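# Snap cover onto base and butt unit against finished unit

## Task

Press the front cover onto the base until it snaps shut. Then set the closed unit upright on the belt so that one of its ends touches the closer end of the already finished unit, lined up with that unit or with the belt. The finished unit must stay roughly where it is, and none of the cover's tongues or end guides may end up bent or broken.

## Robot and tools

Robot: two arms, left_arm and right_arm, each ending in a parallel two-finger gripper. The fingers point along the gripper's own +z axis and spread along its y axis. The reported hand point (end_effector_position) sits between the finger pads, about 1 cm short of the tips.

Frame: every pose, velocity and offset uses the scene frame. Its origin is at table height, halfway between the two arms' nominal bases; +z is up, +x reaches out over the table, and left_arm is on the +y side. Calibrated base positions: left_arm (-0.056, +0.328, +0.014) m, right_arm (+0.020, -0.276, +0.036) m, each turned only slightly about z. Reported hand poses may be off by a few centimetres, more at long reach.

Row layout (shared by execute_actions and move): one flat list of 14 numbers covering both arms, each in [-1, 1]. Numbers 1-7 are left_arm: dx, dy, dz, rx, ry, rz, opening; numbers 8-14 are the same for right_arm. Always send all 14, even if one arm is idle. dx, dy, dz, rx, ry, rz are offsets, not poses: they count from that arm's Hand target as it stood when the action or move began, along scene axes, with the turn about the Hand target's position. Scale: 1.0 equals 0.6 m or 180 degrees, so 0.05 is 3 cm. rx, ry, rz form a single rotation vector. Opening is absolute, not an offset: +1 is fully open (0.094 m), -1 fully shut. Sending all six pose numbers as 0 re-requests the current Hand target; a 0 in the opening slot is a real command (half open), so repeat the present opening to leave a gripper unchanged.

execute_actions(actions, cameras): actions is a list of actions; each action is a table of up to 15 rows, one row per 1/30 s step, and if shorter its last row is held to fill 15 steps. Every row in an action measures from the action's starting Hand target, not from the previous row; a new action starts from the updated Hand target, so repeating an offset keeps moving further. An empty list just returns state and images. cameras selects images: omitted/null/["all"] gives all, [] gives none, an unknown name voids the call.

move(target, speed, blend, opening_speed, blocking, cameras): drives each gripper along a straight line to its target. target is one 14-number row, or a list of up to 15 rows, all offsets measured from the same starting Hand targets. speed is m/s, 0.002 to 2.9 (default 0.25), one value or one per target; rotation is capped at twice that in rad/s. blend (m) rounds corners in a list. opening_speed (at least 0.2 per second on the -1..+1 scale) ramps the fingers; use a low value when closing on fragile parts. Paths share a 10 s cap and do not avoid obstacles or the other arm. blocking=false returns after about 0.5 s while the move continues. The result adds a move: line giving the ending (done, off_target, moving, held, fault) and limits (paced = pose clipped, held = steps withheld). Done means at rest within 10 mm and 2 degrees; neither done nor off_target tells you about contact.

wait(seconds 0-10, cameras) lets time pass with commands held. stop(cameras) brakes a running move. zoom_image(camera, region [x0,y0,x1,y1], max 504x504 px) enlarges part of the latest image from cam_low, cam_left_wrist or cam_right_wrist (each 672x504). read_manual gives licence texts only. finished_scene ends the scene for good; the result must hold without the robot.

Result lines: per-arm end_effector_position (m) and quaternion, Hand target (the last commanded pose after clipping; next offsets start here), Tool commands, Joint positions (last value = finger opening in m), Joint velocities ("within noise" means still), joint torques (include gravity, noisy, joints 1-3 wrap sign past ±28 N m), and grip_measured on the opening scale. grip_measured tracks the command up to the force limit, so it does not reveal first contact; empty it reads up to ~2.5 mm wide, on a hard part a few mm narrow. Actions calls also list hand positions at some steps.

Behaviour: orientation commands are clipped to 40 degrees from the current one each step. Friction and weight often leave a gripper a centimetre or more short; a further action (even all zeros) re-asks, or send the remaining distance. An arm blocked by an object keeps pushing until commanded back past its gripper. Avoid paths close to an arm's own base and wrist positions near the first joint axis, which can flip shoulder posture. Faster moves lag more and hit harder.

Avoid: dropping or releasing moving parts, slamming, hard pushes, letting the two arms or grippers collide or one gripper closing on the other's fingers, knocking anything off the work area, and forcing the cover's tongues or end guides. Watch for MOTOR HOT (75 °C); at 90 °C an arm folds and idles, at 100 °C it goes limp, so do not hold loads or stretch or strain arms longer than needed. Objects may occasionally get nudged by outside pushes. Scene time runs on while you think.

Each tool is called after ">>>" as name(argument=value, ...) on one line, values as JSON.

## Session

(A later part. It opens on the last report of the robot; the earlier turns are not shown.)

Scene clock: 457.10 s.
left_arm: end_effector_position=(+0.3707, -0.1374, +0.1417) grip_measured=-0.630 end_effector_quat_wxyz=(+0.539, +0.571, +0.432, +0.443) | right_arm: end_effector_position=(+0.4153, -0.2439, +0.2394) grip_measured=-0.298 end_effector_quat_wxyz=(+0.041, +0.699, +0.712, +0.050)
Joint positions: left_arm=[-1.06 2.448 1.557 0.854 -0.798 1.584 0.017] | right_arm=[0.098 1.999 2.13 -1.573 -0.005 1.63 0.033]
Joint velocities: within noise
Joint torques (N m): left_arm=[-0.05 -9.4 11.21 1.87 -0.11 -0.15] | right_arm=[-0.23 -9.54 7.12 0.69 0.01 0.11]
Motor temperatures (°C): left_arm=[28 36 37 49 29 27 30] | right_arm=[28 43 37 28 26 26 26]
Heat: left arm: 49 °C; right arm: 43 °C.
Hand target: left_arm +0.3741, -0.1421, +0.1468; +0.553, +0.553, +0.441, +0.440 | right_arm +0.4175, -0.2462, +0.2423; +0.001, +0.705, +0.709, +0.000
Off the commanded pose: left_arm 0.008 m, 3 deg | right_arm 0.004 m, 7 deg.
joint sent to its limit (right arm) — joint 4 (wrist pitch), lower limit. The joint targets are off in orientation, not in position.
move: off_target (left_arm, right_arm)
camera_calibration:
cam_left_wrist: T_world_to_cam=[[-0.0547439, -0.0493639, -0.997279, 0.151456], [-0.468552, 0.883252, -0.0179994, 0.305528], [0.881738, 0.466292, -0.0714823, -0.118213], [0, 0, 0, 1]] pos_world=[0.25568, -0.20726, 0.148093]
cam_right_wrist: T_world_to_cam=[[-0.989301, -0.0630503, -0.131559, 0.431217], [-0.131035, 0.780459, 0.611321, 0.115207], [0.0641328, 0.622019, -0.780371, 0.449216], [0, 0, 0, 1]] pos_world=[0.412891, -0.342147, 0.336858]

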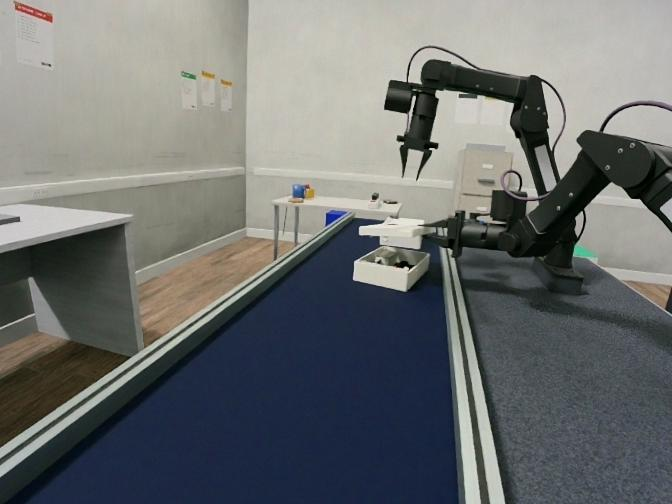

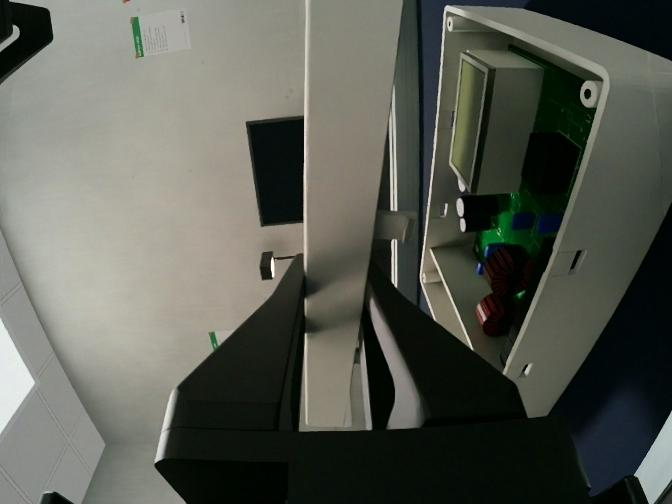

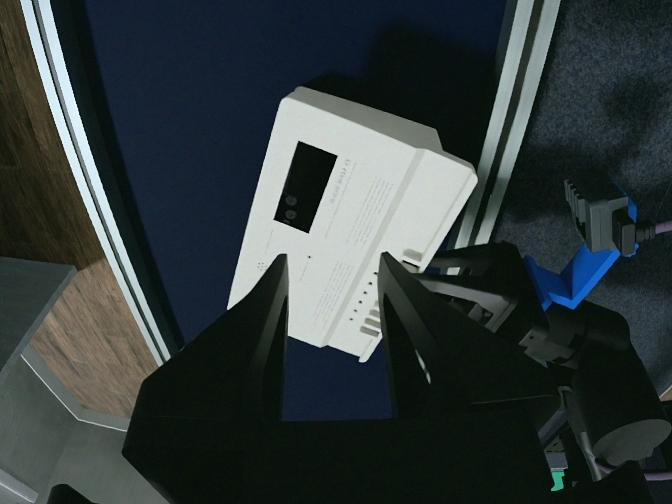

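>>> move(target=[0.002,0.022,-0.035,0.0038,0.016,0.0167,-0.8, 0,0,0,0,0,0,-0.3], speed=0.08)

>>> zoom_image(camera="cam_right_wrist", region=[220, 60, 480, 320])

>>> zoom_image(camera="cam_low", region=[340, 200, 450, 310])

>>> zoom_image(camera="cam_left_wrist", region=[280, 0, 672, 400])

Scene clock: 469.40 s.
left_arm: end_effector_position=(+0.3722, -0.1286, +0.1322) grip_measured=-0.630 end_effector_quat_wxyz=(+0.523, +0.566, +0.458, +0.444) | right_arm: end_effector_position=(+0.4153, -0.2439, +0.2394) grip_measured=-0.298 end_effector_quat_wxyz=(+0.041, +0.699, +0.712, +0.050)
Joint positions: left_arm=[-1.06 2.448 1.557 0.802 -0.845 1.528 0.017] | right_arm=[0.098 1.999 2.13 -1.573 -0.005 1.63 0.033]
Joint velocities: within noise
Joint torques (N m): left_arm=[0.18 -9.03 9.06 1.87 -0.12 -0.14] | right_arm=[-0.23 -9.54 7.12 0.7 0.01 0.11]
Motor temperatures (°C): left_arm=[28 38 38 47 29 27 30] | right_arm=[28 43 38 28 26 26 26]
Heat: left arm: 47 °C; right arm: 43 °C.
Hand target: left_arm +0.3753, -0.1289, +0.1258; +0.526, +0.556, +0.466, +0.443 | right_arm +0.4175, -0.2462, +0.2423; +0.001, +0.705, +0.709, +0.000
Off the commanded pose: left_arm 0.007 m, 2 deg | right_arm 0.004 m, 7 deg.
joint sent to its limit (right arm) — joint 4 (wrist pitch), lower limit. The joint targets are off in orientation, not in position.
move: off_target (right_arm)
camera_calibration:
cam_left_wrist: T_world_to_cam=[[-0.0873709, -0.0608138, -0.994318, 0.152808], [-0.512168, 0.858852, -0.00752431, 0.30997], [0.85443, 0.5086, -0.106186, -0.104005], [0, 0, 0, 1]] pos_world=[0.260973, -0.204028, 0.143228]
cam_right_wrist: T_world_to_cam=[[-0.989301, -0.0630503, -0.131559, 0.431217], [-0.131035, 0.780459, 0.611321, 0.115207], [0.0641328, 0.622019, -0.780371, 0.449216], [0, 0, 0, 1]] pos_world=[0.412891, -0.342147, 0.336858]

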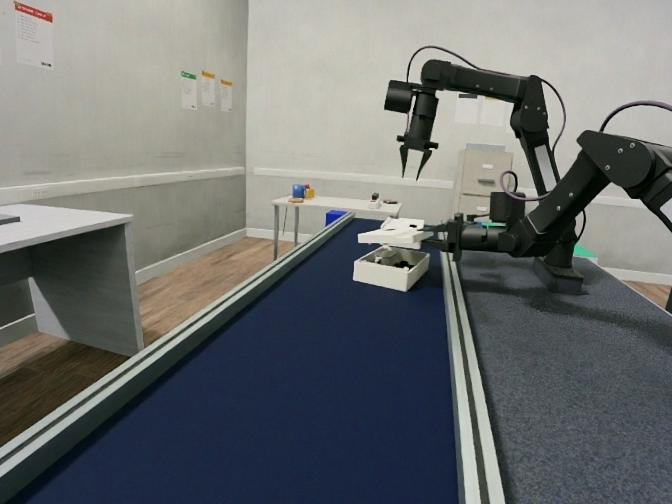

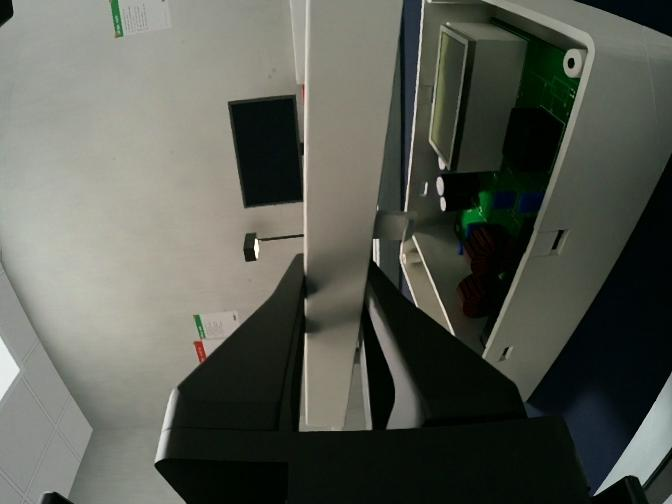

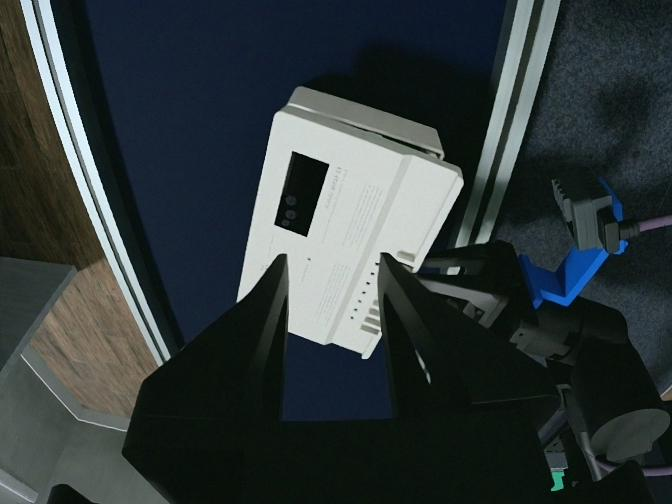

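Scaled by 1.938 from the camera's 672x504 image, which has a finer 960x720 frame.

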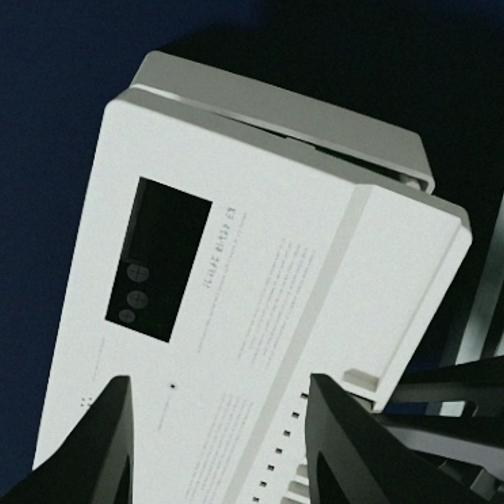

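Scaled by 4.582 from the camera's 672x504 image, which has a finer 960x720 frame.

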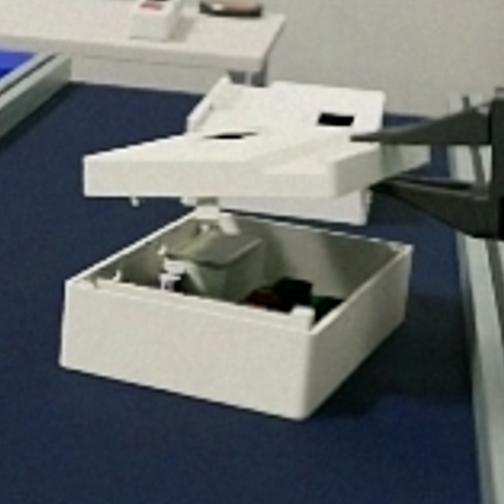

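Scaled by 1.260 from the camera's 672x504 image, which has a finer 960x720 frame.

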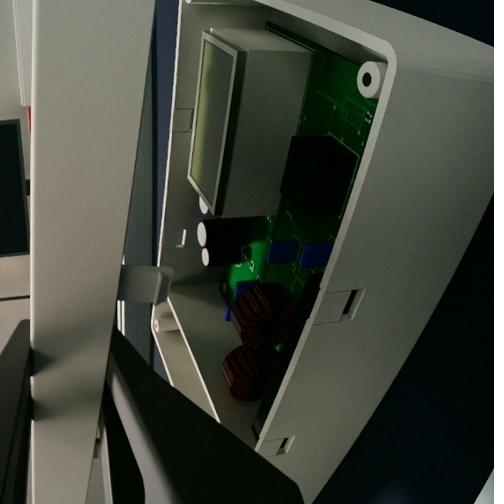

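>>> move(target=[[0.0045,0.014,0,0,0,0,-0.8, 0,0,0,0,0,0,-0.3],[0.0075,0.0235,-0.03,0,0,0,-0.8, 0,0,0,0,0,0,-0.3]], speed=0.06)

>>> zoom_image(camera="cam_right_wrist", region=[220, 60, 480, 320])

>>> zoom_image(camera="cam_low", region=[340, 200, 450, 310])

>>> zoom_image(camera="cam_left_wrist", region=[280, 0, 672, 400])

Scene clock: 498.10 s.
left_arm: end_effector_position=(+0.3778, -0.1176, +0.1180) grip_measured=-0.630 end_effector_quat_wxyz=(+0.520, +0.562, +0.463, +0.448) | right_arm: end_effector_position=(+0.4153, -0.2439, +0.2394) grip_measured=-0.298 end_effector_quat_wxyz=(+0.041, +0.699, +0.712, +0.050)
Joint positions: left_arm=[-1.042 2.469 1.528 0.853 -0.844 1.527 0.017] | right_arm=[0.098 1.999 2.13 -1.573 -0.005 1.63 0.033]
Joint velocities: within noise
Joint torques (N m): left_arm=[0.61 -9.37 6.08 2.07 0.04 -0.14] | right_arm=[-0.21 -9.52 7.13 0.7 0.01 0.11]
Motor temperatures (°C): left_arm=[28 40 37 45 29 27 30] | right_arm=[28 44 40 28 26 26 26]
Heat: left arm: 45 °C; right arm: 44 °C.
Hand target: left_arm +0.3799, -0.1148, +0.1078; +0.526, +0.556, +0.466, +0.443 | right_arm +0.4175, -0.2462, +0.2423; +0.001, +0.705, +0.709, +0.000
Off the commanded pose: left_arm 0.011 m, 1 deg | right_arm 0.004 m, 7 deg.
joint sent to its limit (right arm) — joint 4 (wrist pitch), lower limit. The joint targets are off in orientation, not in position.
move: off_target (left_arm, right_arm)
camera_calibration:
cam_left_wrist: T_world_to_cam=[[-0.0865554, -0.0640572, -0.994186, 0.139082], [-0.525965, 0.850459, -0.00900519, 0.307666], [0.84609, 0.522127, -0.107304, -0.111018], [0, 0, 0, 1]] pos_world=[0.267792, -0.194783, 0.129131]
cam_right_wrist: T_world_to_cam=[[-0.989301, -0.0630503, -0.131559, 0.431217], [-0.131035, 0.780459, 0.611321, 0.115207], [0.0641328, 0.622019, -0.780371, 0.449216], [0, 0, 0, 1]] pos_world=[0.412891, -0.342147, 0.336858]

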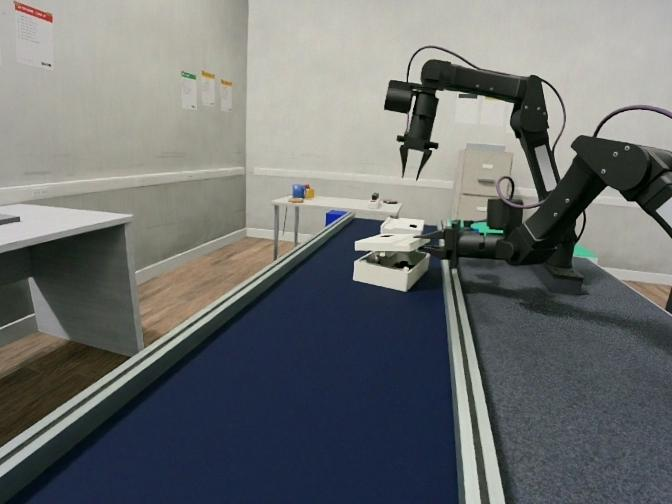

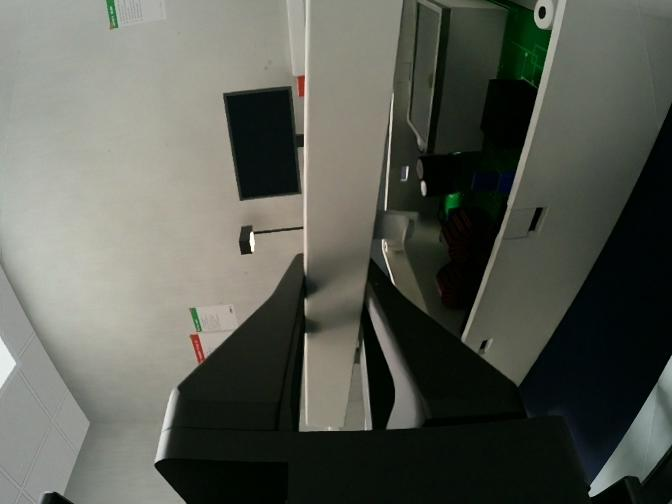

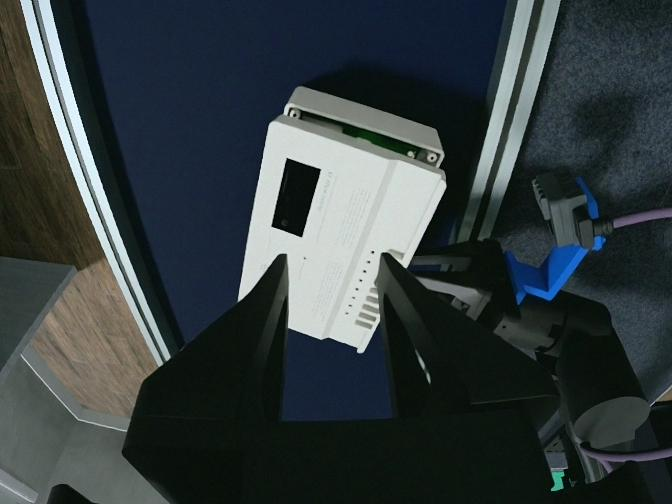

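Scaled by 1.938 from the camera's 672x504 image, which has a finer 960x720 frame.

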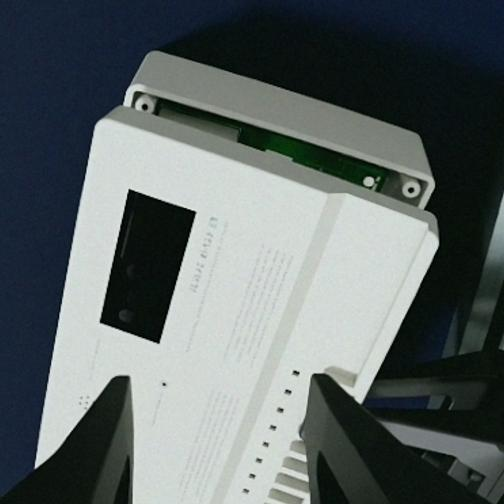

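Scaled by 4.582 from the camera's 672x504 image, which has a finer 960x720 frame.

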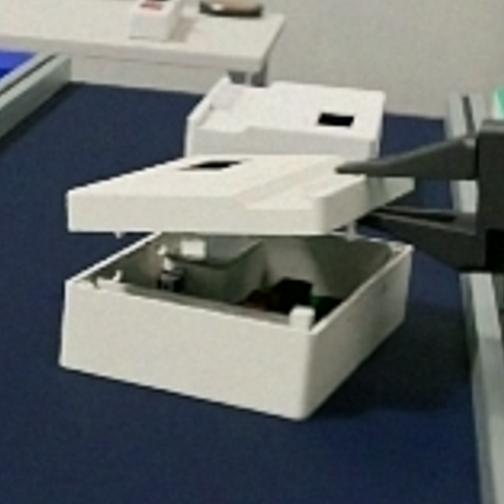

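Scaled by 1.260 from the camera's 672x504 image, which has a finer 960x720 frame.

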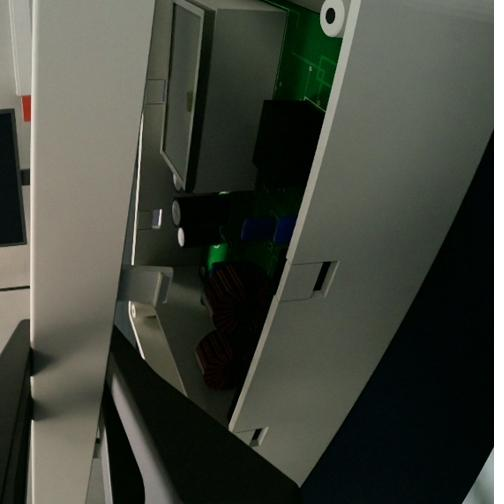

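>>> move(target=[[-0.003,0.009,0,0,0,0,-0.8, 0,0,0,0,0,0,-0.3],[-0.003,0.009,-0.017,0,0,0,-0.8, 0,0,0,0,0,0,-0.3]], speed=0.05)

>>> zoom_image(camera="cam_right_wrist", region=[220, 60, 480, 320])

>>> zoom_image(camera="cam_low", region=[340, 200, 450, 310])

>>> zoom_image(camera="cam_left_wrist", region=[280, 0, 672, 400])

Scene clock: 508.57 s.
left_arm: end_effector_position=(+0.3749, -0.1136, +0.1085) grip_measured=-0.630 end_effector_quat_wxyz=(+0.521, +0.562, +0.462, +0.447) | right_arm: end_effector_position=(+0.4153, -0.2439, +0.2394) grip_measured=-0.298 end_effector_quat_wxyz=(+0.041, +0.699, +0.712, +0.050)
Joint positions: left_arm=[-1.042 2.479 1.496 0.895 -0.841 1.527 0.017] | right_arm=[0.098 1.999 2.13 -1.573 -0.005 1.63 0.033]
Joint velocities: within noise
Joint torques (N m): left_arm=[0.81 -9.13 5.98 2.08 0.03 -0.14] | right_arm=[-0.23 -9.54 7.13 0.69 0.01 0.11]
Motor temperatures (°C): left_arm=[28 39 37 45 29 27 30] | right_arm=[28 44 40 28 26 26 26]
Heat: left arm: 45 °C; right arm: 44 °C.
Hand target: left_arm +0.3781, -0.1094, +0.0976; +0.526, +0.556, +0.466, +0.443 | right_arm +0.4175, -0.2462, +0.2423; +0.001, +0.705, +0.709, +0.000
Off the commanded pose: left_arm 0.012 m, 1 deg | right_arm 0.004 m, 7 deg.
joint sent to its limit (right arm) — joint 4 (wrist pitch), lower limit. The joint targets are off in orientation, not in position.
move: off_target (left_arm, right_arm)
camera_calibration:
cam_left_wrist: T_world_to_cam=[[-0.0861918, -0.0653129, -0.994135, 0.129409], [-0.523391, 0.852027, -0.0105985, 0.302004], [0.847722, 0.519408, -0.107622, -0.112616], [0, 0, 0, 1]] pos_world=[0.264687, -0.19037, 0.119731]
cam_right_wrist: T_world_to_cam=[[-0.989301, -0.0630503, -0.131559, 0.431217], [-0.131035, 0.780459, 0.611321, 0.115207], [0.0641328, 0.622019, -0.780371, 0.449216], [0, 0, 0, 1]] pos_world=[0.412891, -0.342147, 0.336858]

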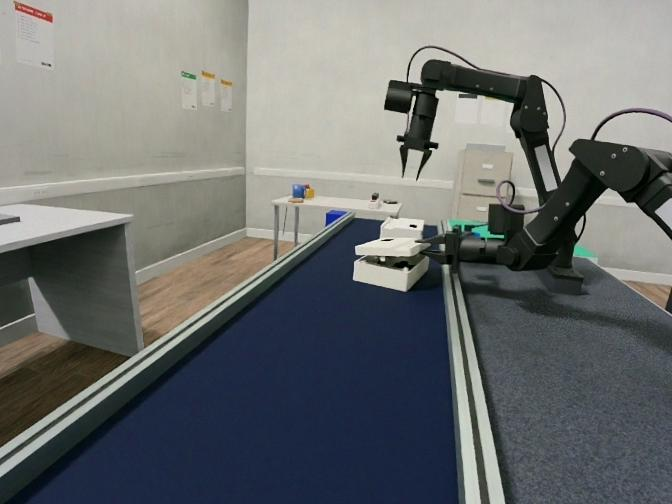

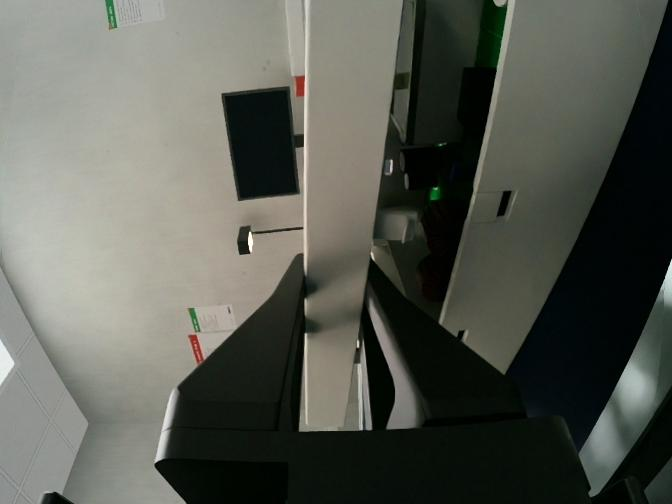

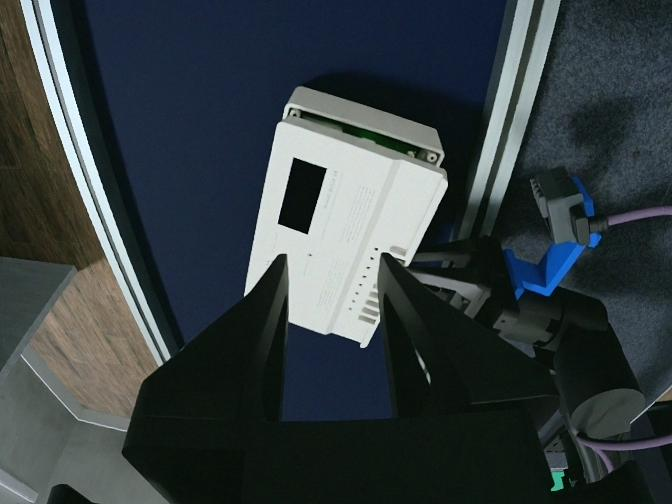

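Scaled by 1.938 from the camera's 672x504 image, which has a finer 960x720 frame.

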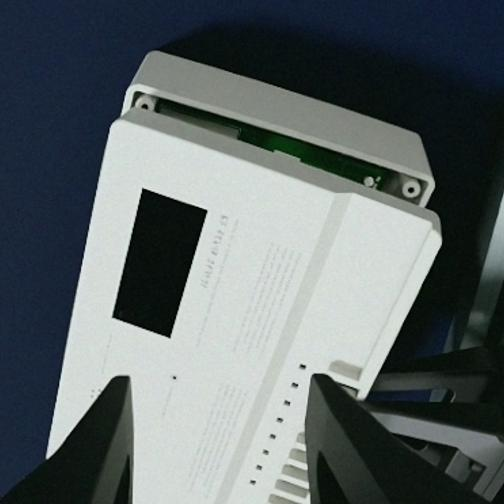

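Scaled by 4.582 from the camera's 672x504 image, which has a finer 960x720 frame.

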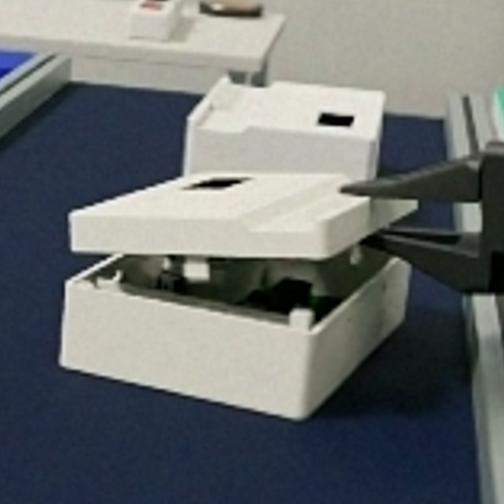

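Scaled by 1.260 from the camera's 672x504 image, which has a finer 960x720 frame.

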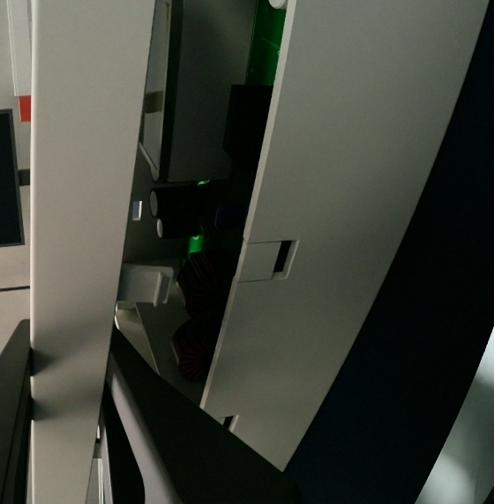

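>>> move(target=[0,0,0,0,0,0,-0.8, 0.0125,0.135,-0.09,-0.195,-0.158,0.411,0.5], speed=0.15)

>>> zoom_image(camera="cam_right_wrist", region=[170, 80, 500, 380])

Scene clock: 558.83 s.
left_arm: end_effector_position=(+0.3749, -0.1137, +0.1087) grip_measured=-0.630 end_effector_quat_wxyz=(+0.521, +0.561, +0.462, +0.447) | right_arm: end_effector_position=(+0.4265, -0.1628, +0.1792) grip_measured=+0.498 end_effector_quat_wxyz=(+0.341, +0.096, +0.935, -0.036)
Joint positions: left_arm=[-1.042 2.479 1.496 0.896 -0.841 1.527 0.017] | right_arm=[0.454 1.635 1.221 -0.564 0.395 0.515 0.07]
Joint velocities: within noise
Joint torques (N m): left_arm=[0.8 -9.11 5.97 2.08 0.04 -0.14] | right_arm=[0.55 -10.19 5.31 1.88 0.33 0.01]
Motor temperatures (°C): left_arm=[28 38 37 44 29 27 30] | right_arm=[28 45 40 28 26 26 26]
Heat: left arm: 44 °C; right arm: 45 °C.
Hand target: left_arm +0.3781, -0.1093, +0.0976; +0.526, +0.556, +0.466, +0.443 | right_arm +0.4251, -0.1652, +0.1884; +0.357, +0.098, +0.928, -0.038
Off the commanded pose: left_arm 0.012 m, 1 deg | right_arm 0.010 m, 2 deg.
move: off_target (left_arm)
camera_calibration:
cam_left_wrist: T_world_to_cam=[[-0.085654, -0.0662181, -0.994122, 0.129284], [-0.523037, 0.85223, -0.0117016, 0.302166], [0.847995, 0.51896, -0.107631, -0.112699], [0, 0, 0, 1]] pos_world=[0.264686, -0.190468, 0.11993]
cam_right_wrist: T_world_to_cam=[[-0.166894, -0.985525, 0.0297875, -0.090392], [-0.985376, 0.165663, -0.0398839, 0.471202], [0.0343719, -0.0360083, -0.99876, 0.295828], [0, 0, 0, 1]] pos_world=[0.439057, -0.156492, 0.316947]

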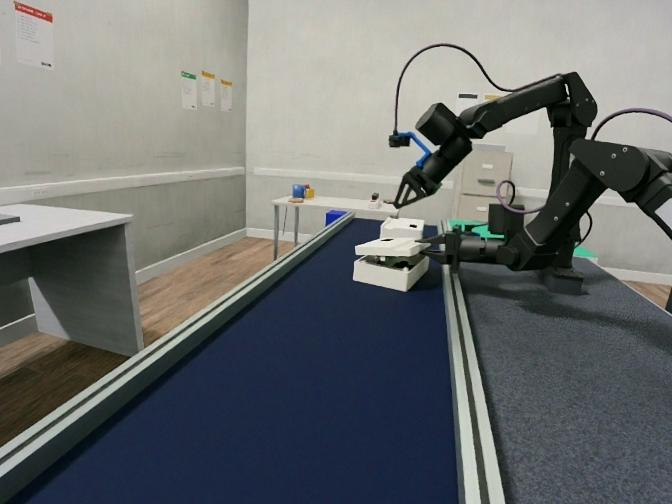

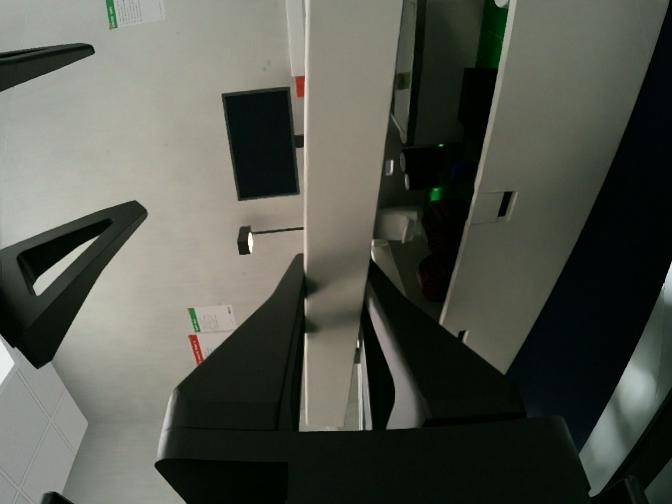

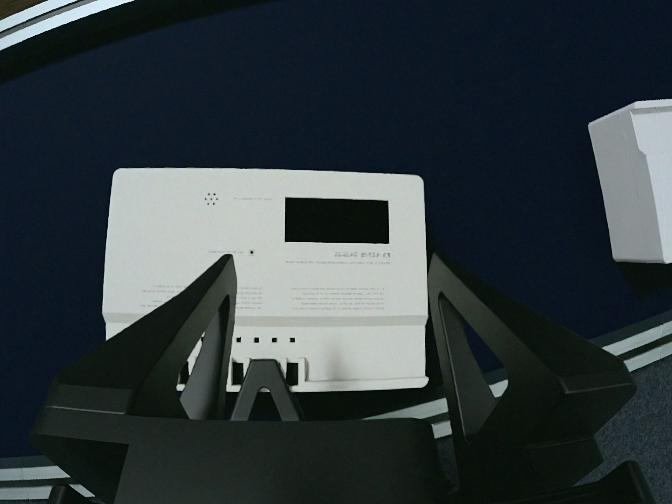

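Scaled by 1.527 from the camera's 672x504 image, which has a finer 960x720 frame.

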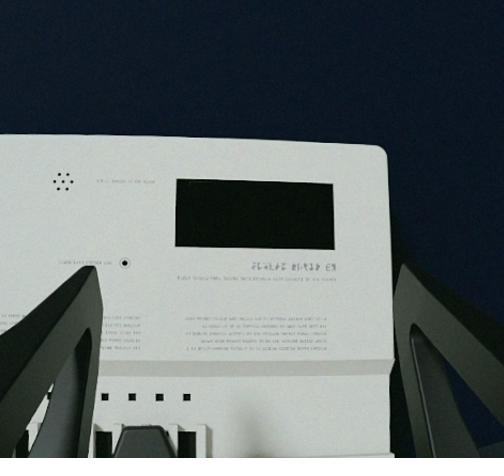

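>>> move(target=[0,0,0,0,0,0,-0.8, 0.067,-0.15,0,0,0,0,0.5], speed=0.15, cameras=["cam_right_wrist"])

>>> zoom_image(camera="cam_right_wrist", region=[200, 180, 440, 380])

Scene clock: 565.47 s.
left_arm: end_effector_position=(+0.3749, -0.1137, +0.1087) grip_measured=-0.630 end_effector_quat_wxyz=(+0.521, +0.561, +0.462, +0.447) | right_arm: end_effector_position=(+0.4591, -0.2579, +0.1831) grip_measured=+0.498 end_effector_quat_wxyz=(+0.346, +0.100, +0.932, -0.044)
Joint positions: left_arm=[-1.042 2.479 1.496 0.896 -0.841 1.527 0.017] | right_arm=[0.156 1.633 1.213 -0.472 0.238 0.265 0.07]
Joint velocities: within noise
Joint torques (N m): left_arm=[0.81 -9.14 5.96 2.09 0.02 -0.14] | right_arm=[0.16 -7.69 7.36 2.04 0 -0.02]
Motor temperatures (°C): left_arm=[28 38 37 44 29 27 30] | right_arm=[28 45 39 29 26 26 26]
Heat: left arm: 44 °C; right arm: 45 °C.
Hand target: left_arm +0.3781, -0.1093, +0.0976; +0.526, +0.556, +0.466, +0.443 | right_arm +0.4652, -0.2553, +0.1883; +0.356, +0.098, +0.928, -0.038
Off the commanded pose: left_arm 0.012 m, 1 deg | right_arm 0.009 m, 1 deg.
move: off_target (left_arm)
camera_calibration:
cam_right_wrist: T_world_to_cam=[[-0.180548, -0.982704, 0.041186, -0.173873], [-0.982511, 0.178257, -0.0538158, 0.5236], [0.0455433, -0.050182, -0.997701, 0.286161], [0, 0, 0, 1]] pos_world=[0.470018, -0.249841, 0.320842]
Images, in order (width x height): cam_right_wrist 672x504.

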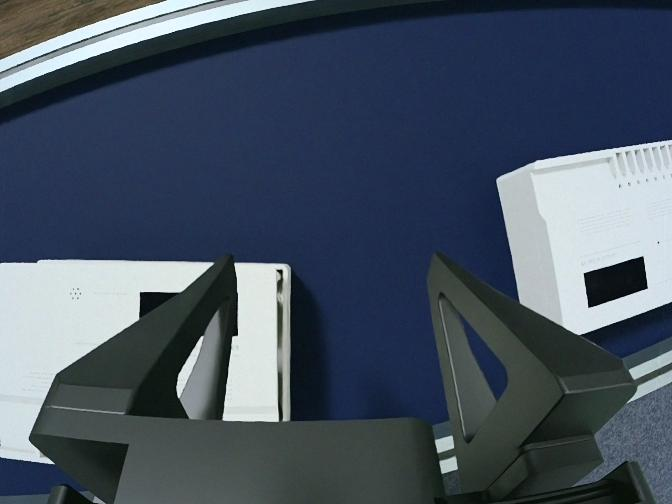

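Scaled by 2.100 from the camera's 672x504 image, which has a finer 960x720 frame.

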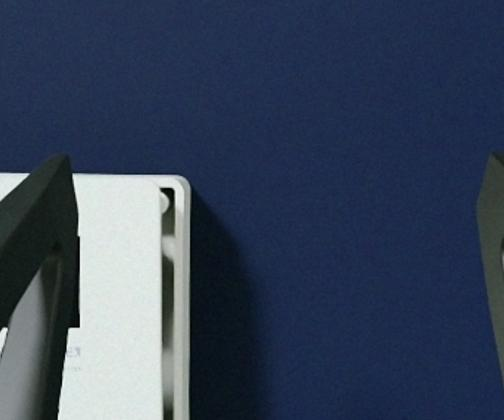

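>>> move(target=[-0.001,-0.009,-0.017,0,0,0,-0.8, 0,0,0,0,0,0,0.5], speed=0.05)

>>> zoom_image(camera="cam_right_wrist", region=[200, 200, 320, 420])

>>> zoom_image(camera="cam_low", region=[340, 200, 450, 310])

Scene clock: 573.53 s.
left_arm: end_effector_position=(+0.3748, -0.1135, +0.0993) grip_measured=-0.630 end_effector_quat_wxyz=(+0.528, +0.555, +0.464, +0.444) | right_arm: end_effector_position=(+0.4592, -0.2578, +0.1832) grip_measured=+0.498 end_effector_quat_wxyz=(+0.347, +0.100, +0.932, -0.044)
Joint positions: left_arm=[-1.042 2.509 1.496 0.941 -0.84 1.52 0.017] | right_arm=[0.156 1.633 1.213 -0.471 0.238 0.264 0.07]
Joint velocities: within noise
Joint torques (N m): left_arm=[0.27 -8.54 8.42 1.76 -0.02 -0.08] | right_arm=[0.17 -7.69 7.35 2.03 -0.02 -0.01]
Motor temperatures (°C): left_arm=[28 38 37 44 29 27 30] | right_arm=[28 42 38 31 26 26 26]
Heat: left arm: 44 °C; right arm: 42 °C.
Hand target: left_arm +0.3775, -0.1148, +0.0873; +0.526, +0.556, +0.466, +0.443 | right_arm +0.4652, -0.2553, +0.1883; +0.356, +0.098, +0.928, -0.038
Off the commanded pose: left_arm 0.012 m, 0 deg | right_arm 0.008 m, 1 deg.
move: off_target (left_arm)
camera_calibration:
cam_left_wrist: T_world_to_cam=[[-0.0795184, -0.0841831, -0.993272, 0.115505], [-0.522858, 0.851879, -0.0303411, 0.30364], [0.848703, 0.516928, -0.111756, -0.113742], [0, 0, 0, 1]] pos_world=[0.264478, -0.190145, 0.111229]
cam_right_wrist: T_world_to_cam=[[-0.179444, -0.982918, 0.0408801, -0.174236], [-0.982681, 0.177138, -0.0543992, 0.523669], [0.0462286, -0.0499337, -0.997682, 0.285996], [0, 0, 0, 1]] pos_world=[0.470113, -0.249741, 0.320943]

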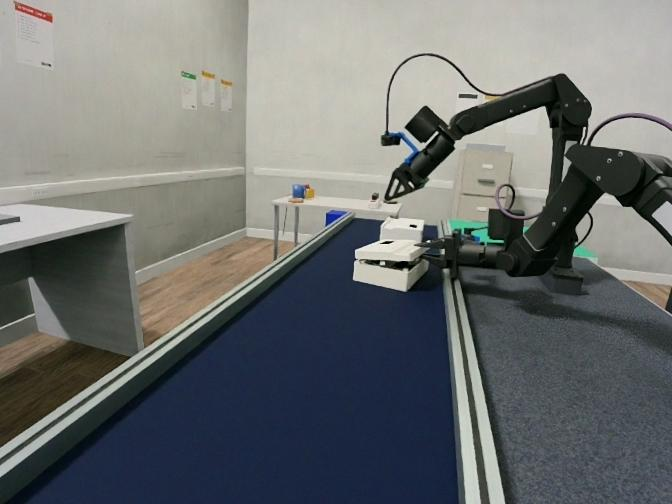

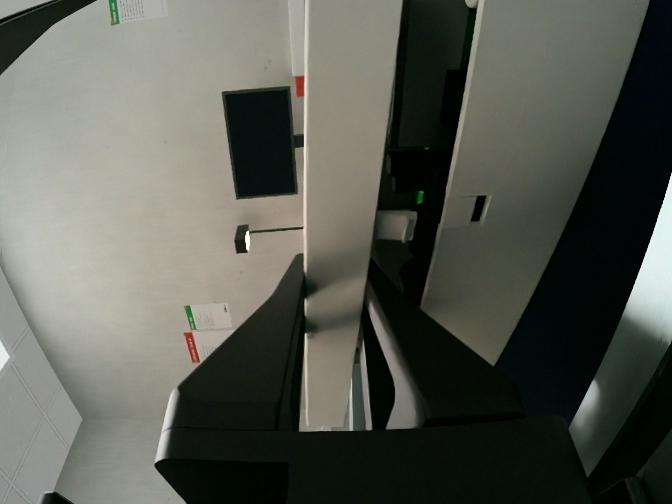

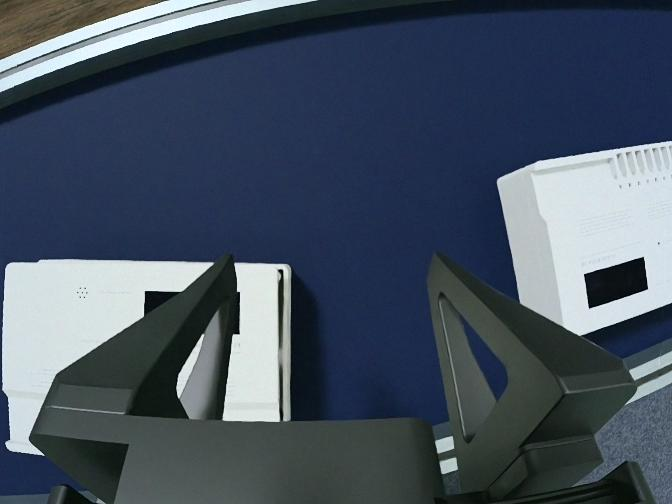

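Scaled by 2.291 from the camera's 672x504 image, which has a finer 960x720 frame.

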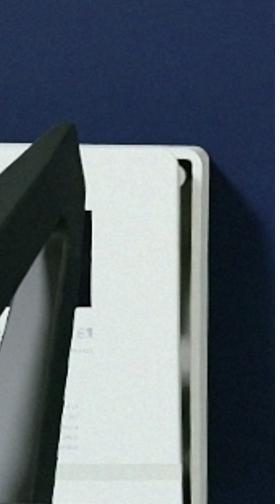

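Scaled by 4.582 from the camera's 672x504 image, which has a finer 960x720 frame.

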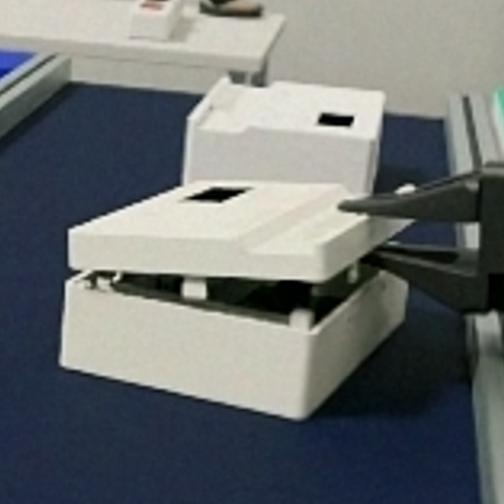

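>>> move(target=[0.002,-0.012,0.003,0,0,0,-0.8, 0,0,0,0,0,0,0.5], speed=0.05)

>>> zoom_image(camera="cam_right_wrist", region=[200, 200, 320, 420])

>>> zoom_image(camera="cam_low", region=[340, 200, 450, 310])

Scene clock: 580.80 s.
left_arm: end_effector_position=(+0.3770, -0.1170, +0.0997) grip_measured=-0.630 end_effector_quat_wxyz=(+0.529, +0.554, +0.465, +0.444) | right_arm: end_effector_position=(+0.4593, -0.2577, +0.1832) grip_measured=+0.498 end_effector_quat_wxyz=(+0.347, +0.100, +0.932, -0.044)
Joint positions: left_arm=[-1.042 2.522 1.522 0.932 -0.841 1.52 0.017] | right_arm=[0.156 1.633 1.213 -0.471 0.237 0.264 0.07]
Joint velocities: within noise
Joint torques (N m): left_arm=[-0.13 -8.55 9.89 1.59 -0.06 -0.08] | right_arm=[0.14 -7.68 7.38 2.02 0 -0.01]
Motor temperatures (°C): left_arm=[28 38 37 44 29 27 30] | right_arm=[28 41 38 32 26 26 26]
Heat: left arm: 44 °C; right arm: 41 °C.
Hand target: left_arm +0.3787, -0.1220, +0.0892; +0.526, +0.556, +0.466, +0.443 | right_arm +0.4652, -0.2553, +0.1883; +0.356, +0.098, +0.928, -0.038
Off the commanded pose: left_arm 0.012 m, 0 deg | right_arm 0.008 m, 1 deg.
move: off_target (left_arm)
camera_calibration:
cam_left_wrist: T_world_to_cam=[[-0.0774399, -0.087438, -0.993155, 0.114589], [-0.523454, 0.85137, -0.0341396, 0.308319], [0.848528, 0.517227, -0.1117, -0.113741], [0, 0, 0, 1]] pos_world=[0.266777, -0.193644, 0.111626]
cam_right_wrist: T_world_to_cam=[[-0.179257, -0.982967, 0.0405287, -0.174225], [-0.982701, 0.176956, -0.0546279, 0.523705], [0.0465256, -0.0496201, -0.997684, 0.285936], [0, 0, 0, 1]] pos_world=[0.470111, -0.249742, 0.320944]

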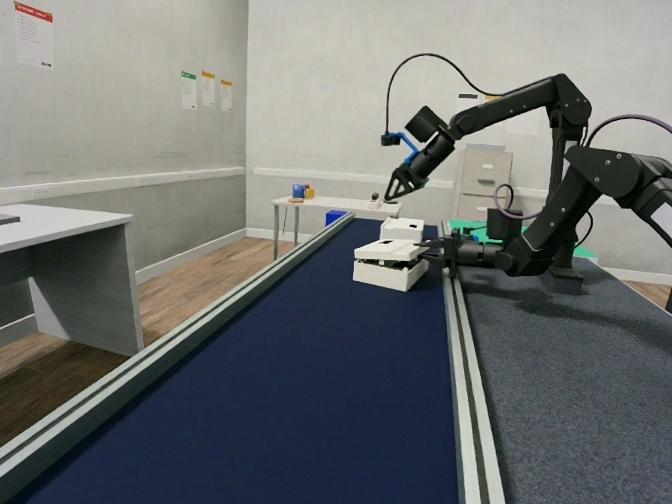

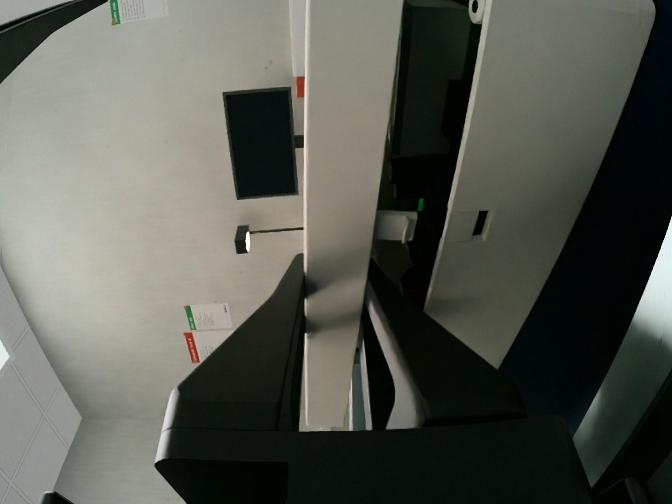

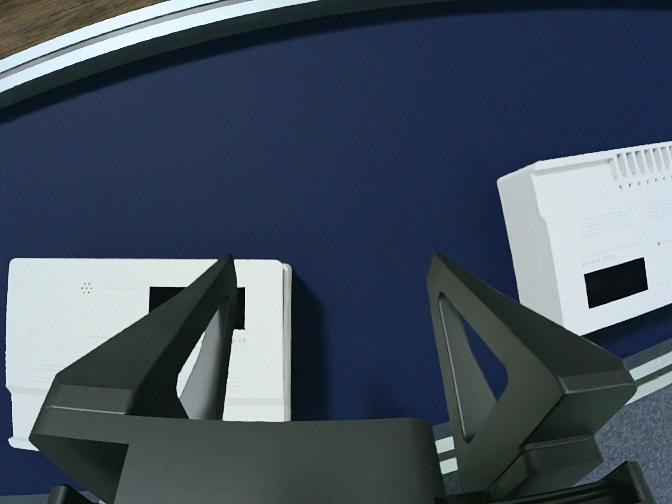

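Scaled by 2.291 from the camera's 672x504 image, which has a finer 960x720 frame.

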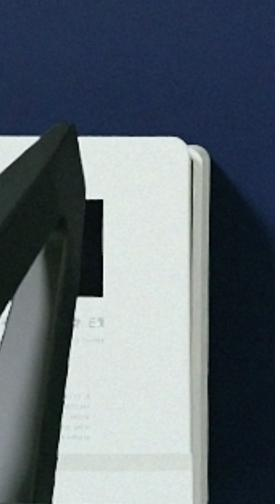

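Scaled by 4.582 from the camera's 672x504 image, which has a finer 960x720 frame.

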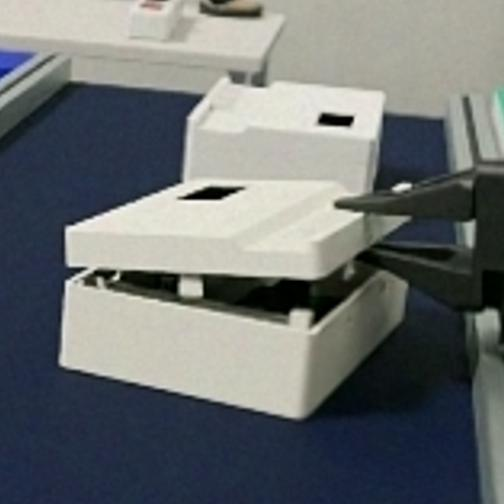

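>>> move(target=[-0.001,-0.001,-0.009,0,0,-0.0056,-0.8, 0,0,0,0,0,0,0.5], speed=0.05)

>>> zoom_image(camera="cam_right_wrist", region=[200, 200, 320, 420])

>>> zoom_image(camera="cam_low", region=[340, 200, 450, 310])

>>> zoom_image(camera="cam_left_wrist", region=[340, 100, 540, 340])

Scene clock: 589.07 s.
left_arm: end_effector_position=(+0.3770, -0.1173, +0.0995) grip_measured=-0.630 end_effector_quat_wxyz=(+0.531, +0.553, +0.465, +0.444) | right_arm: end_effector_position=(+0.4594, -0.2577, +0.1833) grip_measured=+0.498 end_effector_quat_wxyz=(+0.347, +0.100, +0.932, -0.044)
Joint positions: left_arm=[-1.042 2.524 1.522 0.938 -0.839 1.52 0.017] | right_arm=[0.156 1.633 1.213 -0.47 0.237 0.264 0.07]
Joint velocities: within noise
Joint torques (N m): left_arm=[0.02 -8.2 8.66 1.75 0.11 -0.07] | right_arm=[0.16 -7.68 7.38 2.02 0 -0.01]
Motor temperatures (°C): left_arm=[28 39 38 44 29 27 30] | right_arm=[28 40 38 32 26 26 26]
Heat: left arm: 44 °C; right arm: 40 °C.
Hand target: left_arm +0.3781, -0.1225, +0.0838; +0.530, +0.560, +0.461, +0.439 | right_arm +0.4652, -0.2553, +0.1883; +0.356, +0.098, +0.928, -0.038
Off the commanded pose: left_arm 0.017 m, 1 deg | right_arm 0.008 m, 1 deg.
move: off_target (left_arm)
camera_calibration:
cam_left_wrist: T_world_to_cam=[[-0.075656, -0.0905703, -0.993012, 0.113364], [-0.522094, 0.852044, -0.0379353, 0.308477], [0.849525, 0.515576, -0.111748, -0.114113], [0, 0, 0, 1]] pos_world=[0.266573, -0.193735, 0.111522]
cam_right_wrist: T_world_to_cam=[[-0.179272, -0.982971, 0.0403587, -0.174169], [-0.98268, 0.17696, -0.055004, 0.52382], [0.0469254, -0.0495203, -0.99767, 0.285869], [0, 0, 0, 1]] pos_world=[0.470109, -0.249742, 0.321045]

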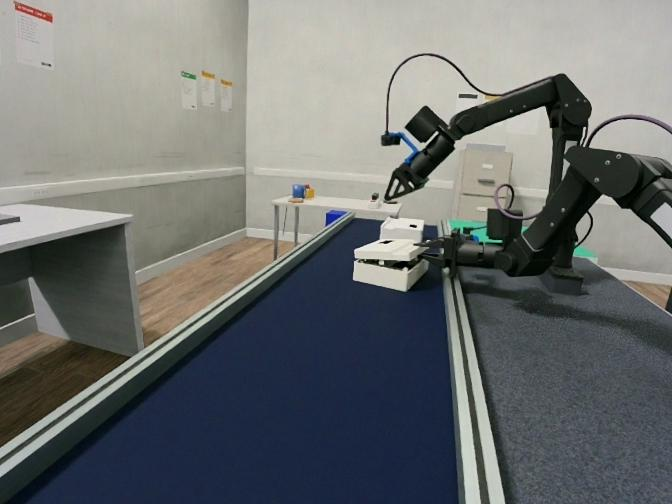

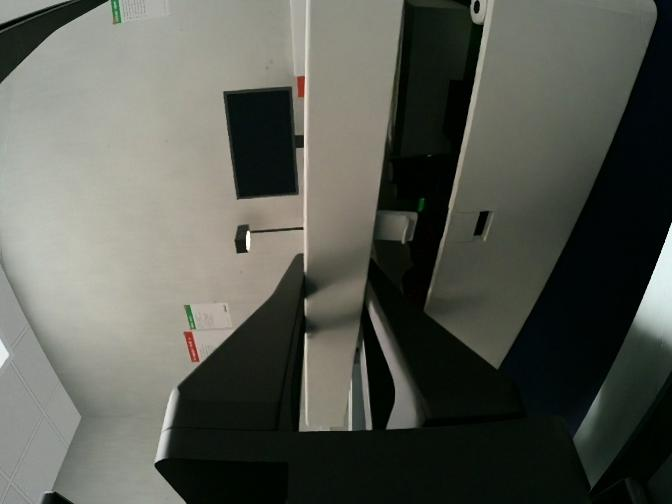

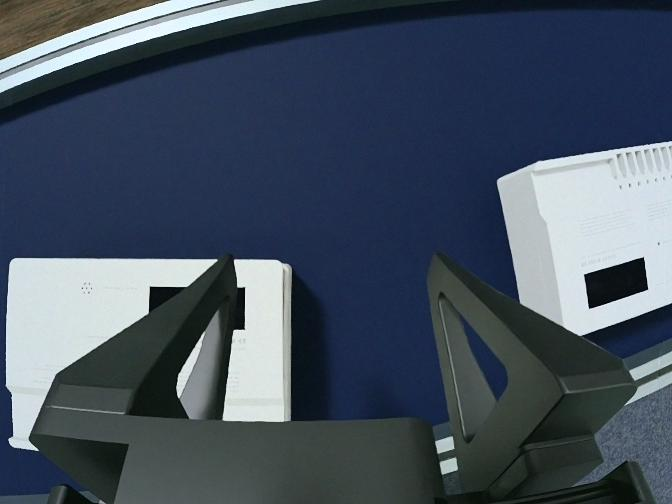

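Scaled by 2.291 from the camera's 672x504 image, which has a finer 960x720 frame.

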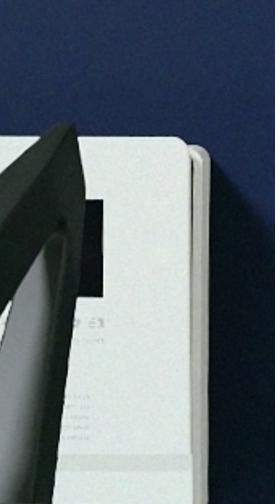

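Scaled by 4.582 from the camera's 672x504 image, which has a finer 960x720 frame.

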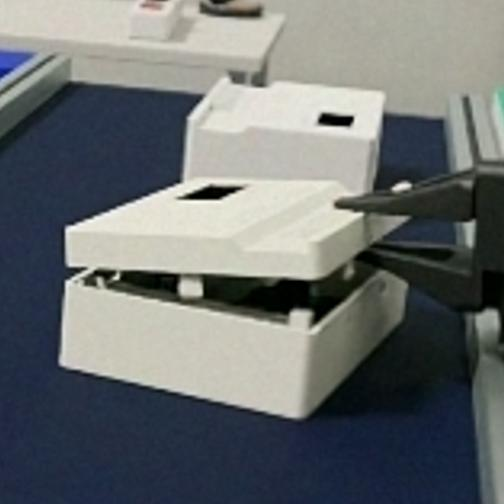

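Scaled by 2.100 from the camera's 672x504 image, which has a finer 960x720 frame.

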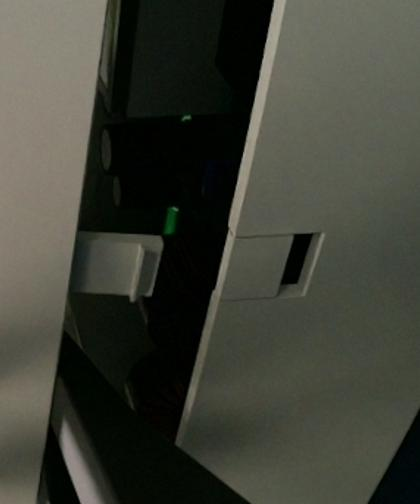

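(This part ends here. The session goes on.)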